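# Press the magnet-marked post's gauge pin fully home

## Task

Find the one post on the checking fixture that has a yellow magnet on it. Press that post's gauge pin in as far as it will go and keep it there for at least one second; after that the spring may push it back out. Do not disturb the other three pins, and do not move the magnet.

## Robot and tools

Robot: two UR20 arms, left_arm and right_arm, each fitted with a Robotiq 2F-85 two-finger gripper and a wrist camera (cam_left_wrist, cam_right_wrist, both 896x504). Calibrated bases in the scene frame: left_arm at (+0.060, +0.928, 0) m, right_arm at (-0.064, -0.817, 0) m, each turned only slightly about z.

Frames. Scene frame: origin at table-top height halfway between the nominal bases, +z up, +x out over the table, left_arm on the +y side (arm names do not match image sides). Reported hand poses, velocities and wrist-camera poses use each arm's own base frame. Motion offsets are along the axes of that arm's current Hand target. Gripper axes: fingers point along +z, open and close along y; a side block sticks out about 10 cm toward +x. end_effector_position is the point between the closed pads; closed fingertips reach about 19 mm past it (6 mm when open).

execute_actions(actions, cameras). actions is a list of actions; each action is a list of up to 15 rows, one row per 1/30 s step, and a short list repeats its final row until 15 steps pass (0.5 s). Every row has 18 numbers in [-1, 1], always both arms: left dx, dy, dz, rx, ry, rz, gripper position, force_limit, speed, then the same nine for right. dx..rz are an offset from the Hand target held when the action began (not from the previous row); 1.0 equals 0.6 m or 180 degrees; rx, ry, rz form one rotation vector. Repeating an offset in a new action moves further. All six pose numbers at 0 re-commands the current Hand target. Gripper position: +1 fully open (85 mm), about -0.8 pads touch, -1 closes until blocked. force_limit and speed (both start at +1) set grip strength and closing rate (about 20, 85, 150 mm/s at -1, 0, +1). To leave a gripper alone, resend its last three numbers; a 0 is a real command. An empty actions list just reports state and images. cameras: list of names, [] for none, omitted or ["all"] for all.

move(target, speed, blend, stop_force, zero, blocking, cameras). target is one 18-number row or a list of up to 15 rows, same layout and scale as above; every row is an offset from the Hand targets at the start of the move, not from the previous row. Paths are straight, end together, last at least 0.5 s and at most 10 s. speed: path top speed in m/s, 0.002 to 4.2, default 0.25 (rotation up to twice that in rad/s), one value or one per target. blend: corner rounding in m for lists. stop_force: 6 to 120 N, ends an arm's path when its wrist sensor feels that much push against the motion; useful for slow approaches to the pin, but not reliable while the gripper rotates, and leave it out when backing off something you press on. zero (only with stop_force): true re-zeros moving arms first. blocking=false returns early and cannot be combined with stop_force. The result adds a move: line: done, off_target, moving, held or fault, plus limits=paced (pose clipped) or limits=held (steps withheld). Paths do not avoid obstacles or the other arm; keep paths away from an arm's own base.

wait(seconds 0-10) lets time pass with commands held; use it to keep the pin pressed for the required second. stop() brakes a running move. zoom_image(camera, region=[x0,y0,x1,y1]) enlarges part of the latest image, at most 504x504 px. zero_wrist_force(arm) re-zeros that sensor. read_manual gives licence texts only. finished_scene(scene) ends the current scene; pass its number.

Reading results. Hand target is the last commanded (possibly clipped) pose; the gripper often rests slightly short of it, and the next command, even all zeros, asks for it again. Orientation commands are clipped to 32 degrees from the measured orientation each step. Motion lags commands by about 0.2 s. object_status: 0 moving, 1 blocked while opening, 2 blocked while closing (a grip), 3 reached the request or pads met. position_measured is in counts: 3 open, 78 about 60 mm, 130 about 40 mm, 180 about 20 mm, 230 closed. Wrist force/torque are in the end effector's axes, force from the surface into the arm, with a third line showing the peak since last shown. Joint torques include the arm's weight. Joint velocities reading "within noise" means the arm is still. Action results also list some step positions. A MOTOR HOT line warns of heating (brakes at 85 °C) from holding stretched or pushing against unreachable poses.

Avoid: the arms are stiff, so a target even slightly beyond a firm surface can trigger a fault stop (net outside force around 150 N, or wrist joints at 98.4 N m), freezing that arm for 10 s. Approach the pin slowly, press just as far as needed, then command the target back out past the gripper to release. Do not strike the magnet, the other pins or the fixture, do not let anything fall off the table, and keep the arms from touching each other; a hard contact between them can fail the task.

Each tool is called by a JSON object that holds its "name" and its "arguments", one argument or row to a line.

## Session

{"name": "execute_actions", "arguments": {
  "actions": []
}}

Scene clock: 0.00 s.
left_arm: end_effector_position=(+1.6020, +0.5513, +0.3701) position_measured=3 object_status=3 end_effector_quat_wxyz=(-0.049, +0.940, +0.190, +0.279) | right_arm: end_effector_position=(+0.4481, +0.4679, +0.3319) position_measured=3 object_status=3 end_effector_quat_wxyz=(-0.272, +0.502, +0.649, +0.503)
Joint positions: left_arm=[0.193 -0.686 0.985 -2.439 -1.472 -3.319] | right_arm=[4.007 -1.969 -2.772 1.193 2.076 2.519]
Joint velocities: within noise
Joint torques (N m): no reading
Motor temperatures (°C): left_arm=[24 35 26 38 34 34] | right_arm=[28 35 36 37 34 38]
Wrist force (N): no reading
Wrist torque (N m): no reading
Wrist force, peak (N): no reading
Hand target: left_arm +1.6020, +0.5513, +0.3701; -0.049, +0.940, +0.190, +0.279 | right_arm +0.4481, +0.4679, +0.3319; -0.272, +0.502, +0.649, +0.503
Tool commands: left_gripper/position=+1.0 left_gripper/force_limit=+1.0 left_gripper/speed=+1.0 right_gripper/position=+1.0 right_gripper/force_limit=+1.0 right_gripper/speed=+1.0
camera_calibration:
cam_left_wrist: T_world_to_cam=[[0.280319, -0.958405, -0.0536817, 0.116011], [-0.933413, -0.259108, -0.248199, 1.75322], [0.223966, 0.119682, -0.967221, 0.0591923], [0, 0, 0, 1]] pos_world=[1.5907, 0.558373, 0.498626]
cam_right_wrist: T_world_to_cam=[[0.956613, -0.13676, 0.257272, -0.433465], [0.120637, -0.61784, -0.776995, 0.502422], [0.265214, 0.774319, -0.574535, -0.162484], [0, 0, 0, 1]] pos_world=[0.39714, 0.37695, 0.408545]

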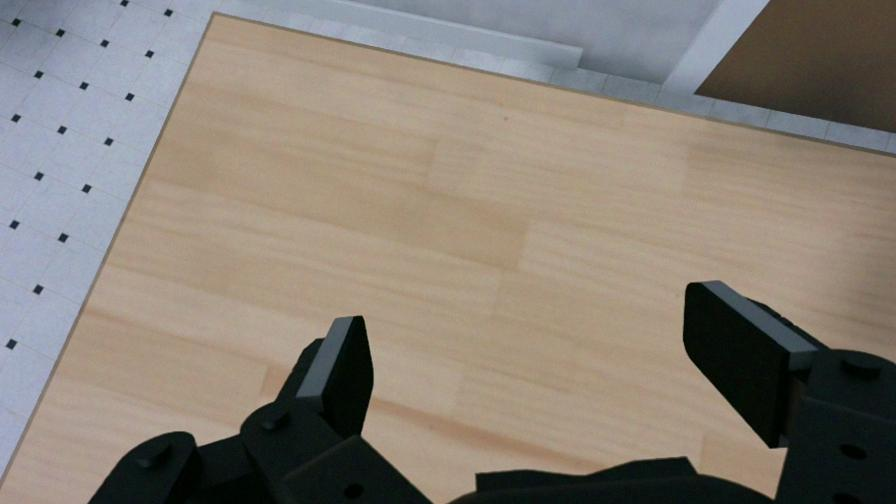

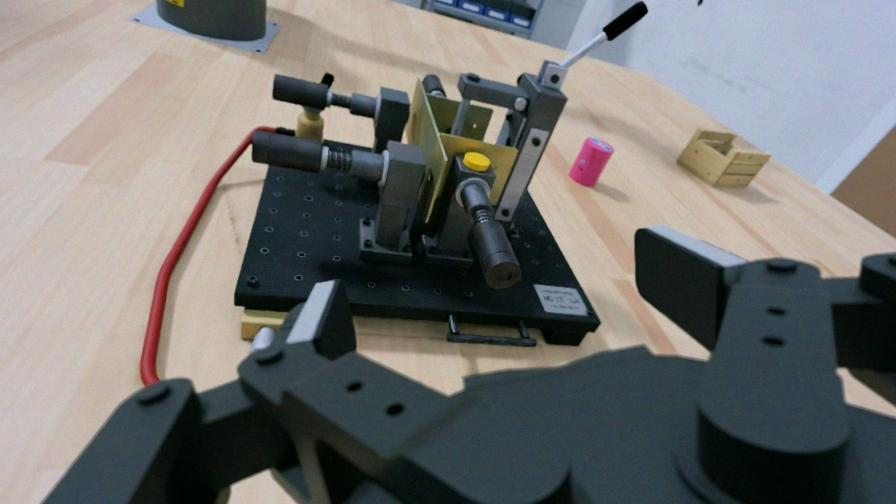

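{"name": "move", "arguments": {
  "target": [0,0,0,0,0,0,1,1,1,-0.190,0.0607,0.357,0.0375,0.0663,0.1186,-1,1,1],
  "speed": 0.35,
  "cameras": ["cam_right_wrist"]
}}

Scene clock: 2.80 s.
left_arm: end_effector_position=(+1.6020, +0.5513, +0.3701) position_measured=3 object_status=3 end_effector_quat_wxyz=(-0.049, +0.940, +0.190, +0.279) | right_arm: end_effector_position=(+0.5540, +0.6226, +0.1737) position_measured=234 object_status=3 end_effector_quat_wxyz=(-0.454, +0.542, +0.542, +0.454)
Joint positions: left_arm=[0.193 -0.686 0.985 -2.439 -1.472 -3.319] | right_arm=[3.952 -2.429 -2.417 1.465 2.316 2.978]
Joint velocities: within noise
Joint torques (N m): left_arm=[0.3 -272.38 -106.23 -11.43 1.98 -0.27] | right_arm=[23.67 135.53 6.26 11.17 6.18 5.56]
Motor temperatures (°C): left_arm=[24 35 26 38 34 34] | right_arm=[28 35 36 37 34 38]
Wrist force (N): left_arm=[0.3 -0.2 -0.3] | right_arm=[-0.7 -1.1 -0.3]
Wrist torque (N m): left_arm=[-0.02 -0.04 -0.01] | right_arm=[-0.22 0.46 -0.30]
Wrist force, peak (N): left_arm=[0.7 -0.5 -0.3] | right_arm=[-3.4 1.6 2.3]
Hand target: left_arm +1.6020, +0.5513, +0.3701; -0.049, +0.940, +0.190, +0.279 | right_arm +0.5540, +0.6227, +0.1736; -0.455, +0.542, +0.542, +0.454
Off the commanded pose: left_arm 0.000 m, 0 deg | right_arm 0.000 m, 0 deg.
move: done
camera_calibration:
cam_right_wrist: T_world_to_cam=[[0.983876, -0.0980705, -0.149568, -0.441393], [-0.177765, -0.444126, -0.878152, 0.537004], [0.0196939, 0.890581, -0.454399, -0.358438], [0, 0, 0, 1]] pos_world=[0.536795, 0.514428, 0.24268]
Images, in order (width x height): cam_right_wrist 896x504.

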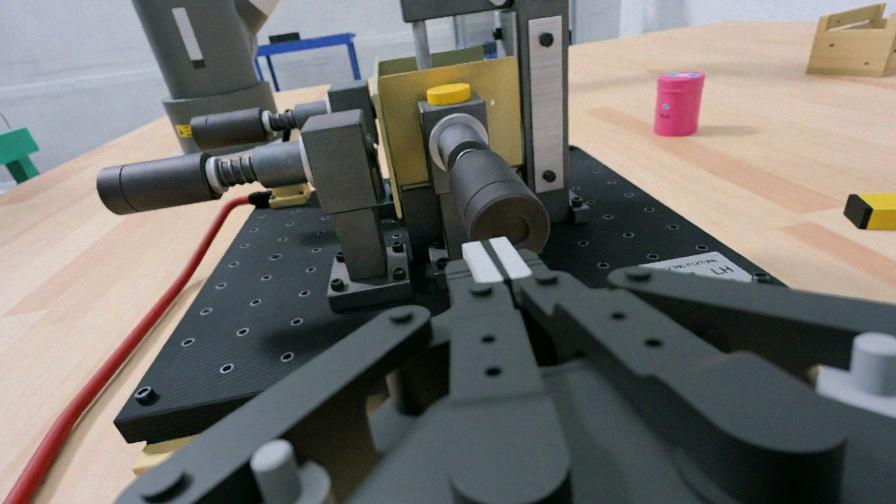

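{"name": "move", "arguments": {
  "target": [0,0,0,0,0,0,1,1,1,0.0015,0.0117,0.037,0,0,0,-1,1,1],
  "speed": 0.15,
  "cameras": []
}}

{"name": "move", "arguments": {
  "target": [0,0,0,0,0,0,1,1,1,0.0174,0,0.0985,0,0,0,-1,1,1],
  "speed": 0.03,
  "stop_force": 38,
  "cameras": ["cam_right_wrist"]
}}

{"name": "wait", "arguments": {
  "seconds": 1.0,
  "cameras": []
}}

Scene clock: 4.23 s.
left_arm: end_effector_position=(+1.6020, +0.5513, +0.3701) position_measured=3 object_status=3 end_effector_quat_wxyz=(-0.049, +0.940, +0.190, +0.279) | right_arm: end_effector_position=(+0.5610, +0.6445, +0.1707) position_measured=234 object_status=3 end_effector_quat_wxyz=(-0.455, +0.542, +0.542, +0.454)
Joint positions: left_arm=[0.193 -0.686 0.985 -2.439 -1.472 -3.319] | right_arm=[3.969 -2.431 -2.392 1.445 2.301 2.984]
Joint velocities: within noise
Joint torques (N m): left_arm=[-3.35 -275.88 -105.21 -11.58 2.3 -0.28] | right_arm=[13.19 142.21 12.82 1.12 -3.84 6.06]
Motor temperatures (°C): left_arm=[24 35 26 38 34 34] | right_arm=[28 35 36 37 34 38]
Wrist force (N): left_arm=[0.5 -0.2 0.0] | right_arm=[-0.7 -1.2 -0.4]
Wrist torque (N m): left_arm=[-0.03 -0.06 0.00] | right_arm=[-0.20 0.45 -0.26]
Wrist force, peak (N): left_arm=[0.6 0.1 -0.1] | right_arm=[-1.1 -1.4 -1.0]
Hand target: left_arm +1.6020, +0.5513, +0.3701; -0.049, +0.940, +0.190, +0.279 | right_arm +0.5610, +0.6447, +0.1706; -0.455, +0.542, +0.542, +0.454
Off the commanded pose: left_arm 0.000 m, 0 deg | right_arm 0.000 m, 0 deg.
move: done
No camera images: "cameras" was empty.

Scene clock: 5.90 s.
left_arm: end_effector_position=(+1.6020, +0.5513, +0.3701) position_measured=3 object_status=3 end_effector_quat_wxyz=(-0.049, +0.940, +0.190, +0.279) | right_arm: end_effector_position=(+0.5599, +0.6791, +0.1710) position_measured=234 object_status=3 end_effector_quat_wxyz=(-0.455, +0.541, +0.542, +0.454)
Joint positions: left_arm=[0.193 -0.686 0.985 -2.439 -1.472 -3.319] | right_arm=[4.006 -2.428 -2.366 1.425 2.266 2.995]
Joint velocities: within noise
Joint torques (N m): left_arm=[4.51 -283.11 -106.77 -12.13 2.5 0.74] | right_arm=[10.18 166.12 10.32 5.9 -0.32 -0.66]
Motor temperatures (°C): left_arm=[24 35 26 38 34 34] | right_arm=[28 35 36 37 34 38]
Wrist force (N): left_arm=[0.5 0.0 -0.1] | right_arm=[-2.0 -1.4 -11.8]
Wrist torque (N m): left_arm=[0.01 -0.08 -0.01] | right_arm=[-0.15 0.59 -0.22]
Wrist force, peak (N): left_arm=[0.7 -0.2 -0.3] | right_arm=[-23.4 -4.4 -146.6]
Hand target: left_arm +1.6020, +0.5513, +0.3701; -0.049, +0.940, +0.190, +0.279 | right_arm +0.5599, +0.6791, +0.1710; -0.455, +0.541, +0.542, +0.454 (not the last commanded pose)
Tool commands: left_gripper/position=+1.0 left_gripper/force_limit=+1.0 left_gripper/speed=+1.0 right_gripper/position=-1.0 right_gripper/force_limit=+1.0 right_gripper/speed=+1.0
Off the commanded pose: left_arm 0.000 m, 0 deg | right_arm 0.026 m, 0 deg.
FORCE FAULT: contact force on the right arm reached its limit, and that arm stopped. The contact can be on any part of that arm, not only on its tool. That arm's remaining commands of this call were not run. That arm is still stopped at the end of this call. That arm stays stopped for about 10 more seconds. Until then a move that you send moves the other arm only, and its call returns only when the move has ended. Once the stop has ended, the next robot result says so. If the stop ends while you think or write, that arm runs what you send next, counted from a new Hand target: where the arm stands when the stop ends. While its stop runs, that arm takes no new command, but its gripper still runs the gripper command that each later call begins with. Until it ends, the stop uses up actions while you think or wait. An arm that is not stopped still takes commands.
move: fault (right_arm)
camera_calibration:
cam_right_wrist: T_world_to_cam=[[0.9841, -0.0961191, -0.149358, -0.443558], [-0.176682, -0.443746, -0.878563, 0.560019], [0.0181697, 0.890983, -0.453674, -0.409728], [0, 0, 0, 1]] pos_world=[0.542896, 0.570932, 0.23988]
Images, in order (width x height): cam_right_wrist 896x504.

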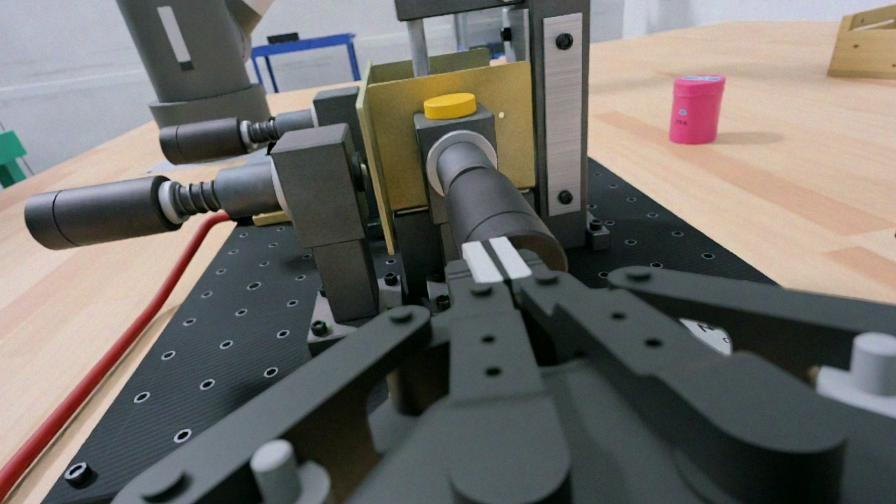

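not run: an earlier result of this reply reported a stop or a fault. Calls in your next reply go to the robot.

{"name": "wait", "arguments": {
  "seconds": 9.9,
  "cameras": []
}}

{"name": "move", "arguments": {
  "target": [0,0,0,0,0,0,1,1,1,0.0017,0,0.0098,0,0,0,-1,1,1],
  "speed": 0.008,
  "stop_force": 20,
  "cameras": ["cam_right_wrist"]
}}

{"name": "wait", "arguments": {
  "seconds": 1.0,
  "cameras": []
}}

Scene clock: 17.87 s.
left_arm: end_effector_position=(+1.6020, +0.5513, +0.3701) position_measured=3 object_status=3 end_effector_quat_wxyz=(-0.049, +0.940, +0.190, +0.279) | right_arm: end_effector_position=(+0.5599, +0.6791, +0.1710) position_measured=234 object_status=3 end_effector_quat_wxyz=(-0.455, +0.541, +0.542, +0.454)
Joint positions: left_arm=[0.193 -0.686 0.985 -2.439 -1.472 -3.319] | right_arm=[4.006 -2.428 -2.366 1.425 2.266 2.995]
Joint velocities: within noise
Joint torques (N m): left_arm=[9.98 -289.54 -117.58 -11.15 5.16 2.04] | right_arm=[4.67 165.55 5.66 5.43 -0.47 -0.83]
Motor temperatures (°C): left_arm=[24 35 26 38 34 34] | right_arm=[28 35 36 37 34 38]
Wrist force (N): left_arm=[0.3 -0.1 -0.1] | right_arm=[-0.9 -1.2 -11.1]
Wrist torque (N m): left_arm=[-0.01 -0.03 0.00] | right_arm=[-0.11 0.38 -0.22]
Wrist force, peak (N): left_arm=[0.7 -0.3 -0.3] | right_arm=[-1.4 -1.4 -11.6]
Hand target: left_arm +1.6020, +0.5513, +0.3701; -0.049, +0.940, +0.190, +0.279 | right_arm +0.5599, +0.6791, +0.1710; -0.455, +0.541, +0.542, +0.454 (not the last commanded pose)
Tool commands: left_gripper/position=+1.0 left_gripper/force_limit=+1.0 left_gripper/speed=+1.0 right_gripper/position=-1.0 right_gripper/force_limit=+1.0 right_gripper/speed=+1.0
Off the commanded pose: left_arm 0.000 m, 0 deg | right_arm 0.026 m, 0 deg.
FORCE FAULT, CONTINUED: the right arm's stop, for the force fault that an earlier result reported, is over. The rest of the stop counts as 20 of the actions that you can send in this scene. During its stop the right arm's controller moved it back a little. That arm's target is now where it stood when the stop ended, not its last command. That arm accepts commands again.
wait: 9.90 s; at rest from the start
No camera images: "cameras" was empty.

Scene clock: 19.30 s.
left_arm: end_effector_position=(+1.6020, +0.5513, +0.3701) position_measured=3 object_status=3 end_effector_quat_wxyz=(-0.049, +0.940, +0.190, +0.279) | right_arm: end_effector_position=(+0.5599, +0.6811, +0.1709) position_measured=234 object_status=3 end_effector_quat_wxyz=(-0.455, +0.541, +0.542, +0.454)
Joint positions: left_arm=[0.193 -0.686 0.985 -2.439 -1.472 -3.319] | right_arm=[4.008 -2.428 -2.365 1.423 2.264 2.995]
Joint velocities: within noise
Joint torques (N m): left_arm=[7.5 -287.61 -121.18 -11.03 5.48 2.22] | right_arm=[-0.82 162.66 3.32 5.82 5.34 -6.26]
Motor temperatures (°C): left_arm=[24 35 26 38 34 34] | right_arm=[28 35 36 37 34 38]
Wrist force (N): left_arm=[0.3 -0.1 -0.3] | right_arm=[-1.4 -2.1 -34.1]
Wrist torque (N m): left_arm=[-0.01 -0.03 -0.01] | right_arm=[-0.22 0.59 -0.23]
Wrist force, peak (N): left_arm=[0.5 -0.2 -0.4] | right_arm=[-6.5 -0.9 -62.4]
Hand target: left_arm +1.6020, +0.5513, +0.3701; -0.049, +0.940, +0.190, +0.279 | right_arm +0.5599, +0.6811, +0.1709; -0.455, +0.541, +0.542, +0.454 (not the last commanded pose)
Off the commanded pose: left_arm 0.000 m, 0 deg | right_arm 0.004 m, 0 deg.
move: contact (right_arm)
camera_calibration:
cam_right_wrist: T_world_to_cam=[[0.984099, -0.0962059, -0.149312, -0.443327], [-0.17668, -0.443731, -0.878571, 0.560898], [0.0182696, 0.890981, -0.453673, -0.411563], [0, 0, 0, 1]] pos_world=[0.542896, 0.572932, 0.23988]
Images, in order (width x height): cam_right_wrist 896x504.

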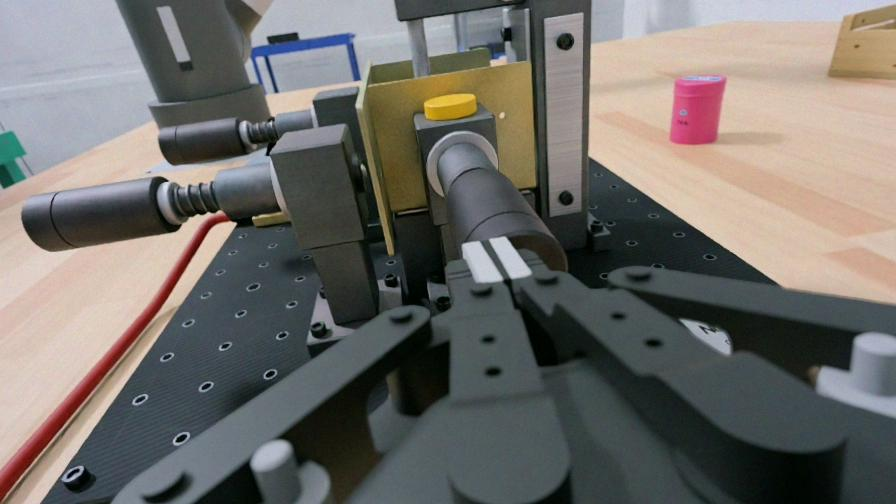

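Scene clock: 20.30 s.
left_arm: end_effector_position=(+1.6020, +0.5513, +0.3701) position_measured=3 object_status=3 end_effector_quat_wxyz=(-0.049, +0.940, +0.190, +0.279) | right_arm: end_effector_position=(+0.5599, +0.6811, +0.1709) position_measured=234 object_status=3 end_effector_quat_wxyz=(-0.455, +0.541, +0.542, +0.454)
Joint positions: left_arm=[0.193 -0.686 0.985 -2.439 -1.472 -3.319] | right_arm=[4.008 -2.428 -2.365 1.423 2.264 2.995]
Joint velocities: within noise
Joint torques (N m): left_arm=[5.85 -287.97 -120.36 -10.41 5.33 2.42] | right_arm=[-0.81 158.11 3.8 7.09 5.05 -6.53]
Motor temperatures (°C): left_arm=[24 35 26 38 34 34] | right_arm=[28 35 36 37 34 38]
Wrist force (N): left_arm=[0.3 -0.1 0.2] | right_arm=[-1.1 -2.1 -32.2]
Wrist torque (N m): left_arm=[0.00 -0.03 -0.01] | right_arm=[-0.17 0.61 -0.23]
Wrist force, peak (N): left_arm=[0.6 -0.1 -0.3] | right_arm=[-1.3 -1.9 -33.7]
Hand target: left_arm +1.6020, +0.5513, +0.3701; -0.049, +0.940, +0.190, +0.279 | right_arm +0.5599, +0.6811, +0.1709; -0.455, +0.541, +0.542, +0.454 (not the last commanded pose)
Tool commands: left_gripper/position=+1.0 left_gripper/force_limit=+1.0 left_gripper/speed=+1.0 right_gripper/position=-1.0 right_gripper/force_limit=+1.0 right_gripper/speed=+1.0
Off the commanded pose: left_arm 0.000 m, 0 deg | right_arm 0.004 m, 0 deg.
wait: 1.00 s; at rest by 0.17 s
No camera images: "cameras" was empty.

{"name": "finished_scene", "arguments": {
  "scene": 2
}}

The scene is finished: the task was done.


## Next scene

The same job, from a new start.

{"name": "execute_actions", "arguments": {
  "actions": []
}}

Scene clock: 0.00 s.
left_arm: end_effector_position=(+0.3071, -0.4220, +0.1602) position_measured=3 object_status=3 end_effector_quat_wxyz=(+0.066, +0.956, -0.074, +0.275) | right_arm: end_effector_position=(+0.4900, -0.3027, +0.2369) position_measured=3 object_status=3 end_effector_quat_wxyz=(+0.548, -0.467, -0.511, -0.471)
Joint positions: left_arm=[-1.763 -1.739 2.857 -2.766 -1.003 1.555] | right_arm=[2.511 -2.074 -2.06 -2.212 2.389 -0.015]
Joint velocities: within noise
Joint torques (N m): no reading
Motor temperatures (°C): left_arm=[24 35 26 38 34 33] | right_arm=[28 35 35 36 33 38]
Wrist force (N): no reading
Wrist torque (N m): no reading
Wrist force, peak (N): no reading
Hand target: left_arm +0.3071, -0.4220, +0.1602; +0.066, +0.956, -0.074, +0.275 | right_arm +0.4900, -0.3027, +0.2369; +0.548, -0.467, -0.511, -0.471
Tool commands: left_gripper/position=+1.0 left_gripper/force_limit=+1.0 left_gripper/speed=+1.0 right_gripper/position=+1.0 right_gripper/force_limit=+1.0 right_gripper/speed=+1.0
camera_calibration:
cam_left_wrist: T_world_to_cam=[[-0.285835, -0.958093, 0.0188626, -0.30276], [-0.929607, 0.27245, -0.248197, 0.463413], [0.232657, -0.0884782, -0.968526, 0.172428], [0, 0, 0, 1]] pos_world=[0.304136, -0.401073, 0.28773]
cam_right_wrist: T_world_to_cam=[[0.978979, 0.0562001, -0.196068, -0.399553], [-0.174505, -0.266853, -0.947807, 0.238768], [-0.105588, 0.962097, -0.251436, 0.530477], [0, 0, 0, 1]] pos_world=[0.488832, -0.424199, 0.281347]

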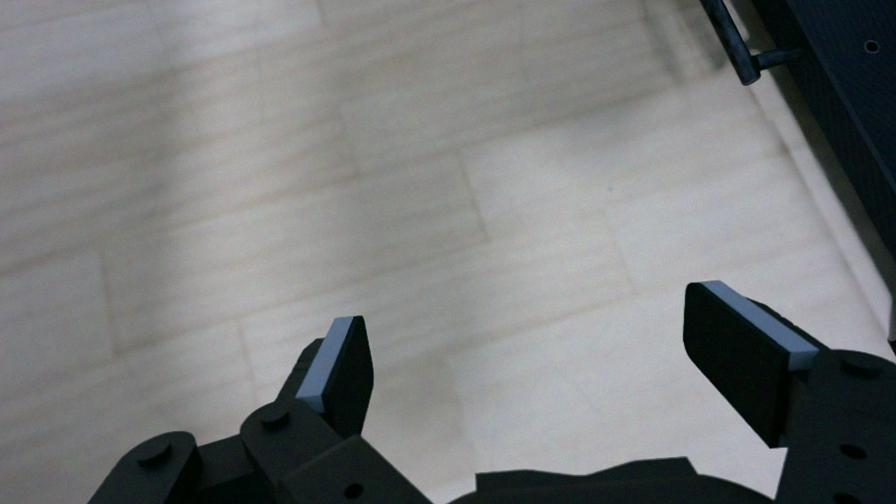

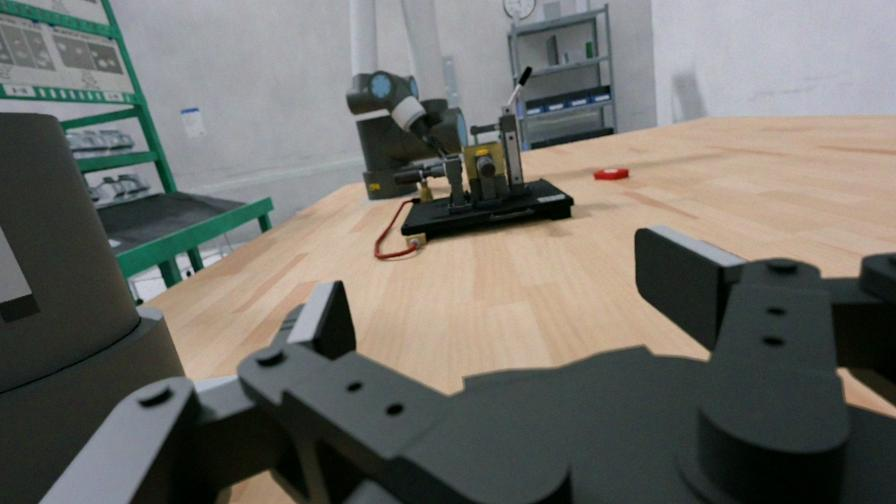

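{"name": "zoom_image", "arguments": {
  "camera": "cam_right_wrist",
  "region": [360, 50, 600, 270]
}}

Scaled by 2.100 from the camera's 896x504 image, which has a finer 1280x720 frame.

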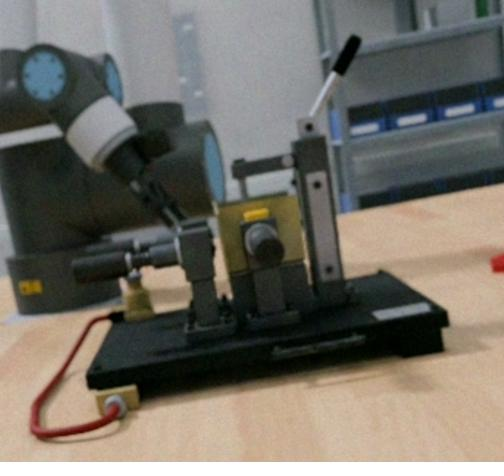

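{"name": "move", "arguments": {
  "target": [0,0,0,0,0,0,1,1,1,-0.0737,0.327,0.8875,-0.0865,-0.0675,-0.0037,-1,1,1],
  "speed": 0.6,
  "cameras": ["cam_right_wrist"]
}}

{"name": "move", "arguments": {
  "target": [0,0,0,0,0,0,1,1,1,0.0477,-0.2985,0.4613,0,0,0,-1,1,1],
  "speed": 0.4,
  "cameras": ["cam_right_wrist"]
}}

Scene clock: 3.90 s.
left_arm: end_effector_position=(+0.3071, -0.4220, +0.1602) position_measured=3 object_status=3 end_effector_quat_wxyz=(+0.066, +0.956, -0.074, +0.275) | right_arm: end_effector_position=(+0.6190, +0.2510, +0.2095) position_measured=234 object_status=3 end_effector_quat_wxyz=(-0.420, +0.580, +0.500, +0.487)
Joint positions: left_arm=[-1.763 -1.739 2.857 -2.766 -1.003 1.555] | right_arm=[3.364 -1.887 -2.339 -2.51 3.55 -0.42]
Joint velocities: within noise
Joint torques (N m): left_arm=[6.46 -11.61 -56.52 -8.42 3.57 -1.02] | right_arm=[21.44 81.93 54.77 -5.5 2.97 -6.82]
Motor temperatures (°C): left_arm=[24 35 26 38 34 33] | right_arm=[28 35 35 36 33 38]
Wrist force (N): left_arm=[0.1 0.1 -0.1] | right_arm=[0.6 0.6 1.8]
Wrist torque (N m): left_arm=[0.01 -0.01 0.00] | right_arm=[0.47 -0.12 -0.12]
Wrist force, peak (N): left_arm=[-0.1 -0.5 -0.3] | right_arm=[-1.1 0.8 6.6]
Hand target: left_arm +0.3071, -0.4220, +0.1602; +0.066, +0.956, -0.074, +0.275 | right_arm +0.6190, +0.2510, +0.2095; -0.420, +0.580, +0.500, +0.487
Off the commanded pose: left_arm 0.000 m, 0 deg | right_arm 0.000 m, 0 deg.
move: done
camera_calibration:
cam_right_wrist: T_world_to_cam=[[0.958749, -0.241814, -0.14942, -0.484805], [-0.240959, -0.412525, -0.8785, 0.446339], [0.150795, 0.878265, -0.453775, -0.0907707], [0, 0, 0, 1]] pos_world=[0.586044, 0.146614, 0.27848]
Images, in order (width x height): cam_right_wrist 896x504.

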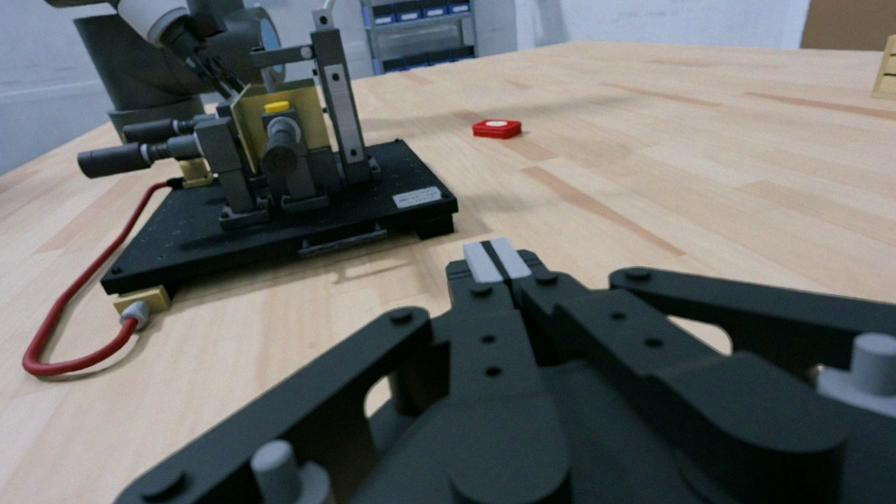

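Scene clock: 5.50 s.
left_arm: end_effector_position=(+0.3071, -0.4220, +0.1602) position_measured=3 object_status=3 end_effector_quat_wxyz=(+0.066, +0.956, -0.074, +0.275) | right_arm: end_effector_position=(+0.4828, +0.5518, +0.1897) position_measured=234 object_status=3 end_effector_quat_wxyz=(-0.420, +0.580, +0.500, +0.487)
Joint positions: left_arm=[-1.763 -1.739 2.857 -2.766 -1.003 1.555] | right_arm=[4.042 -1.798 -2.516 -2.17 4.199 -0.099]
Joint velocities: within noise
Joint torques (N m): left_arm=[6.42 -11.7 -60.92 -8.35 4.08 -0.25] | right_arm=[13.98 61.45 28.59 7.84 4.38 5.9]
Motor temperatures (°C): left_arm=[24 35 26 38 34 33] | right_arm=[28 35 35 36 33 38]
Wrist force (N): left_arm=[0.0 0.0 -0.3] | right_arm=[-0.5 -0.5 1.0]
Wrist torque (N m): left_arm=[0.01 0.01 0.00] | right_arm=[0.19 0.06 -0.07]
Wrist force, peak (N): left_arm=[0.2 -0.3 -0.4] | right_arm=[-0.1 -3.1 4.3]
Hand target: left_arm +0.3071, -0.4220, +0.1602; +0.066, +0.956, -0.074, +0.275 | right_arm +0.4828, +0.5519, +0.1897; -0.420, +0.580, +0.500, +0.487
Off the commanded pose: left_arm 0.000 m, 0 deg | right_arm 0.000 m, 0 deg.
move: done
camera_calibration:
cam_right_wrist: T_world_to_cam=[[0.958786, -0.241716, -0.149343, -0.284525], [-0.240871, -0.412691, -0.878446, 0.520234], [0.150702, 0.878214, -0.453904, -0.343301], [0, 0, 0, 1]] pos_world=[0.449844, 0.447413, 0.25868]
Images, in order (width x height): cam_right_wrist 896x504.

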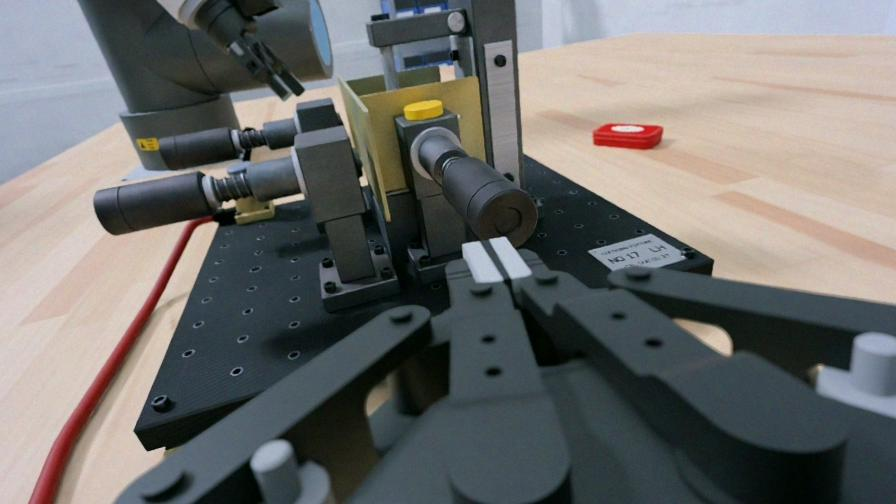

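{"name": "move", "arguments": {
  "target": [
    [0,0,0,0,0,0,1,1,1,-0.0117,0.0412,0.123,0.0465,0,-0.0082,-1,1,1],
    [0,0,0,0,0,0,1,1,1,-0.0053,0.0357,0.1587,0.0465,0,-0.0082,-1,1,1]
  ],
  "speed": [0.2,0.08],
  "cameras": ["cam_right_wrist"]
}}

{"name": "move", "arguments": {
  "target": [0,0,0,0,0,0,1,1,1,0.0102,0,0.0575,0,0,0,-1,1,1],
  "speed": 0.015,
  "stop_force": 20,
  "cameras": ["cam_right_wrist"]
}}

{"name": "wait", "arguments": {
  "seconds": 0.9,
  "cameras": []
}}

Scene clock: 7.87 s.
left_arm: end_effector_position=(+0.3071, -0.4220, +0.1602) position_measured=3 object_status=3 end_effector_quat_wxyz=(+0.066, +0.956, -0.074, +0.275) | right_arm: end_effector_position=(+0.5176, +0.6407, +0.1700) position_measured=234 object_status=3 end_effector_quat_wxyz=(-0.455, +0.542, +0.542, +0.454)
Joint positions: left_arm=[-1.763 -1.739 2.857 -2.766 -1.003 1.555] | right_arm=[4.02 -1.924 -2.355 -2.23 4.032 -0.143]
Joint velocities: within noise
Joint torques (N m): left_arm=[12.16 -13.45 -61.03 -7.54 3.09 -0.8] | right_arm=[23.08 88.41 62.58 0.86 5.08 5.44]
Motor temperatures (°C): left_arm=[24 35 26 38 34 33] | right_arm=[28 35 35 36 33 38]
Wrist force (N): left_arm=[0.2 0.2 -0.1] | right_arm=[0.6 -3.9 -9.9]
Wrist torque (N m): left_arm=[0.03 -0.03 0.00] | right_arm=[0.29 -0.10 -0.08]
Wrist force, peak (N): left_arm=[0.4 0.1 -0.4] | right_arm=[0.6 -3.9 -9.9]
Hand target: left_arm +0.3071, -0.4220, +0.1602; +0.066, +0.956, -0.074, +0.275 | right_arm +0.5177, +0.6410, +0.1700; -0.455, +0.542, +0.542, +0.454
Off the commanded pose: left_arm 0.000 m, 0 deg | right_arm 0.000 m, 0 deg.
move: done
camera_calibration:
cam_right_wrist: T_world_to_cam=[[0.983955, -0.0974478, -0.149453, -0.40487], [-0.17737, -0.443726, -0.878434, 0.534911], [0.0192854, 0.890848, -0.453891, -0.375631], [0, 0, 0, 1]] pos_world=[0.500496, 0.532531, 0.23888]
Images, in order (width x height): cam_right_wrist 896x504.

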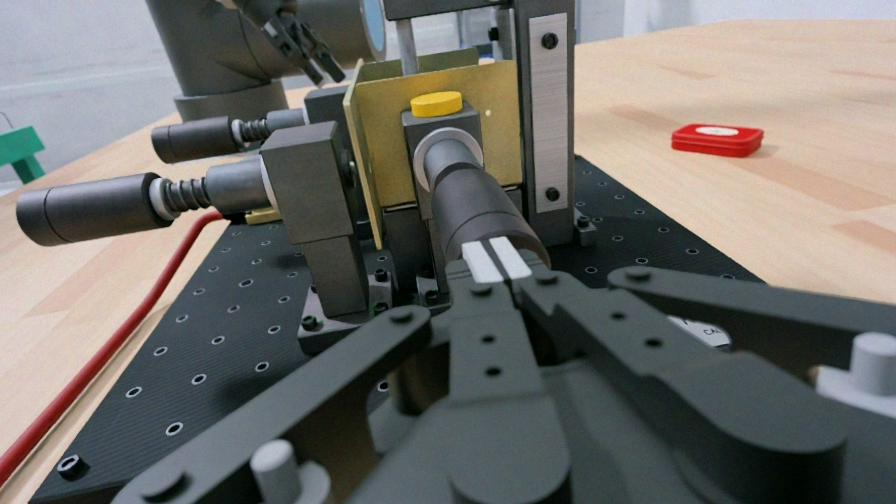

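Scene clock: 9.77 s.
left_arm: end_effector_position=(+0.3071, -0.4220, +0.1602) position_measured=3 object_status=3 end_effector_quat_wxyz=(+0.066, +0.956, -0.074, +0.275) | right_arm: end_effector_position=(+0.5177, +0.6495, +0.1700) position_measured=234 object_status=3 end_effector_quat_wxyz=(-0.455, +0.542, +0.542, +0.454)
Joint positions: left_arm=[-1.763 -1.739 2.857 -2.766 -1.003 1.555] | right_arm=[4.029 -1.927 -2.349 -2.231 4.041 -0.14]
Joint velocities: within noise
Joint torques (N m): left_arm=[6.77 -6.08 -64.04 -7.1 3.77 -1.17] | right_arm=[-14.73 138.24 48.79 10.24 -3.22 -7.5]
Motor temperatures (°C): left_arm=[24 35 26 38 34 33] | right_arm=[28 35 35 36 33 38]
Wrist force (N): left_arm=[-0.1 0.0 -0.1] | right_arm=[-6.4 -3.3 -20.0]
Wrist torque (N m): left_arm=[0.01 0.02 0.00] | right_arm=[0.29 -0.06 -0.10]
Wrist force, peak (N): left_arm=[0.2 0.0 -0.4] | right_arm=[8.6 -1.6 -92.5]
Hand target: left_arm +0.3071, -0.4220, +0.1602; +0.066, +0.956, -0.074, +0.275 | right_arm +0.5177, +0.6495, +0.1700; -0.455, +0.542, +0.542, +0.454 (not the last commanded pose)
Off the commanded pose: left_arm 0.000 m, 0 deg | right_arm 0.027 m, 0 deg.
move: contact (right_arm)
camera_calibration:
cam_right_wrist: T_world_to_cam=[[0.983974, -0.097316, -0.149413, -0.404103], [-0.177276, -0.443754, -0.87844, 0.538785], [0.0191837, 0.890849, -0.453894, -0.383419], [0, 0, 0, 1]] pos_world=[0.500496, 0.541331, 0.23888]
Images, in order (width x height): cam_right_wrist 896x504.

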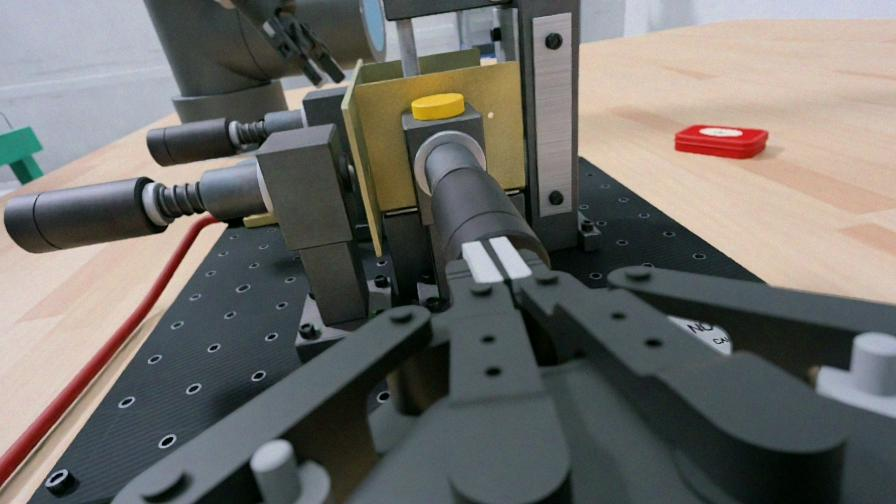

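Scene clock: 10.67 s.
left_arm: end_effector_position=(+0.3071, -0.4220, +0.1602) position_measured=3 object_status=3 end_effector_quat_wxyz=(+0.066, +0.956, -0.074, +0.275) | right_arm: end_effector_position=(+0.5177, +0.6495, +0.1700) position_measured=234 object_status=3 end_effector_quat_wxyz=(-0.455, +0.542, +0.542, +0.454)
Joint positions: left_arm=[-1.763 -1.739 2.857 -2.766 -1.003 1.555] | right_arm=[4.029 -1.927 -2.349 -2.231 4.041 -0.14]
Joint velocities: within noise
Joint torques (N m): left_arm=[7.88 -4.99 -64.41 -7.13 3.95 -0.83] | right_arm=[-10.92 138.22 51.48 8.11 -3.46 -7.64]
Motor temperatures (°C): left_arm=[24 35 26 38 34 33] | right_arm=[28 35 35 36 33 38]
Wrist force (N): left_arm=[0.0 0.1 -0.2] | right_arm=[-6.3 -3.0 -19.0]
Wrist torque (N m): left_arm=[0.02 0.00 0.00] | right_arm=[0.29 -0.08 -0.10]
Wrist force, peak (N): left_arm=[-0.2 -0.1 -0.4] | right_arm=[-6.1 -3.0 -19.8]
Hand target: left_arm +0.3071, -0.4220, +0.1602; +0.066, +0.956, -0.074, +0.275 | right_arm +0.5177, +0.6495, +0.1700; -0.455, +0.542, +0.542, +0.454 (not the last commanded pose)
Tool commands: left_gripper/position=+1.0 left_gripper/force_limit=+1.0 left_gripper/speed=+1.0 right_gripper/position=-1.0 right_gripper/force_limit=+1.0 right_gripper/speed=+1.0
Off the commanded pose: left_arm 0.000 m, 0 deg | right_arm 0.027 m, 0 deg.
wait: 0.90 s; at rest by 0.17 s
No camera images: "cameras" was empty.

{"name": "finished_scene", "arguments": {
  "scene": 3
}}

The scene is finished: the task was done.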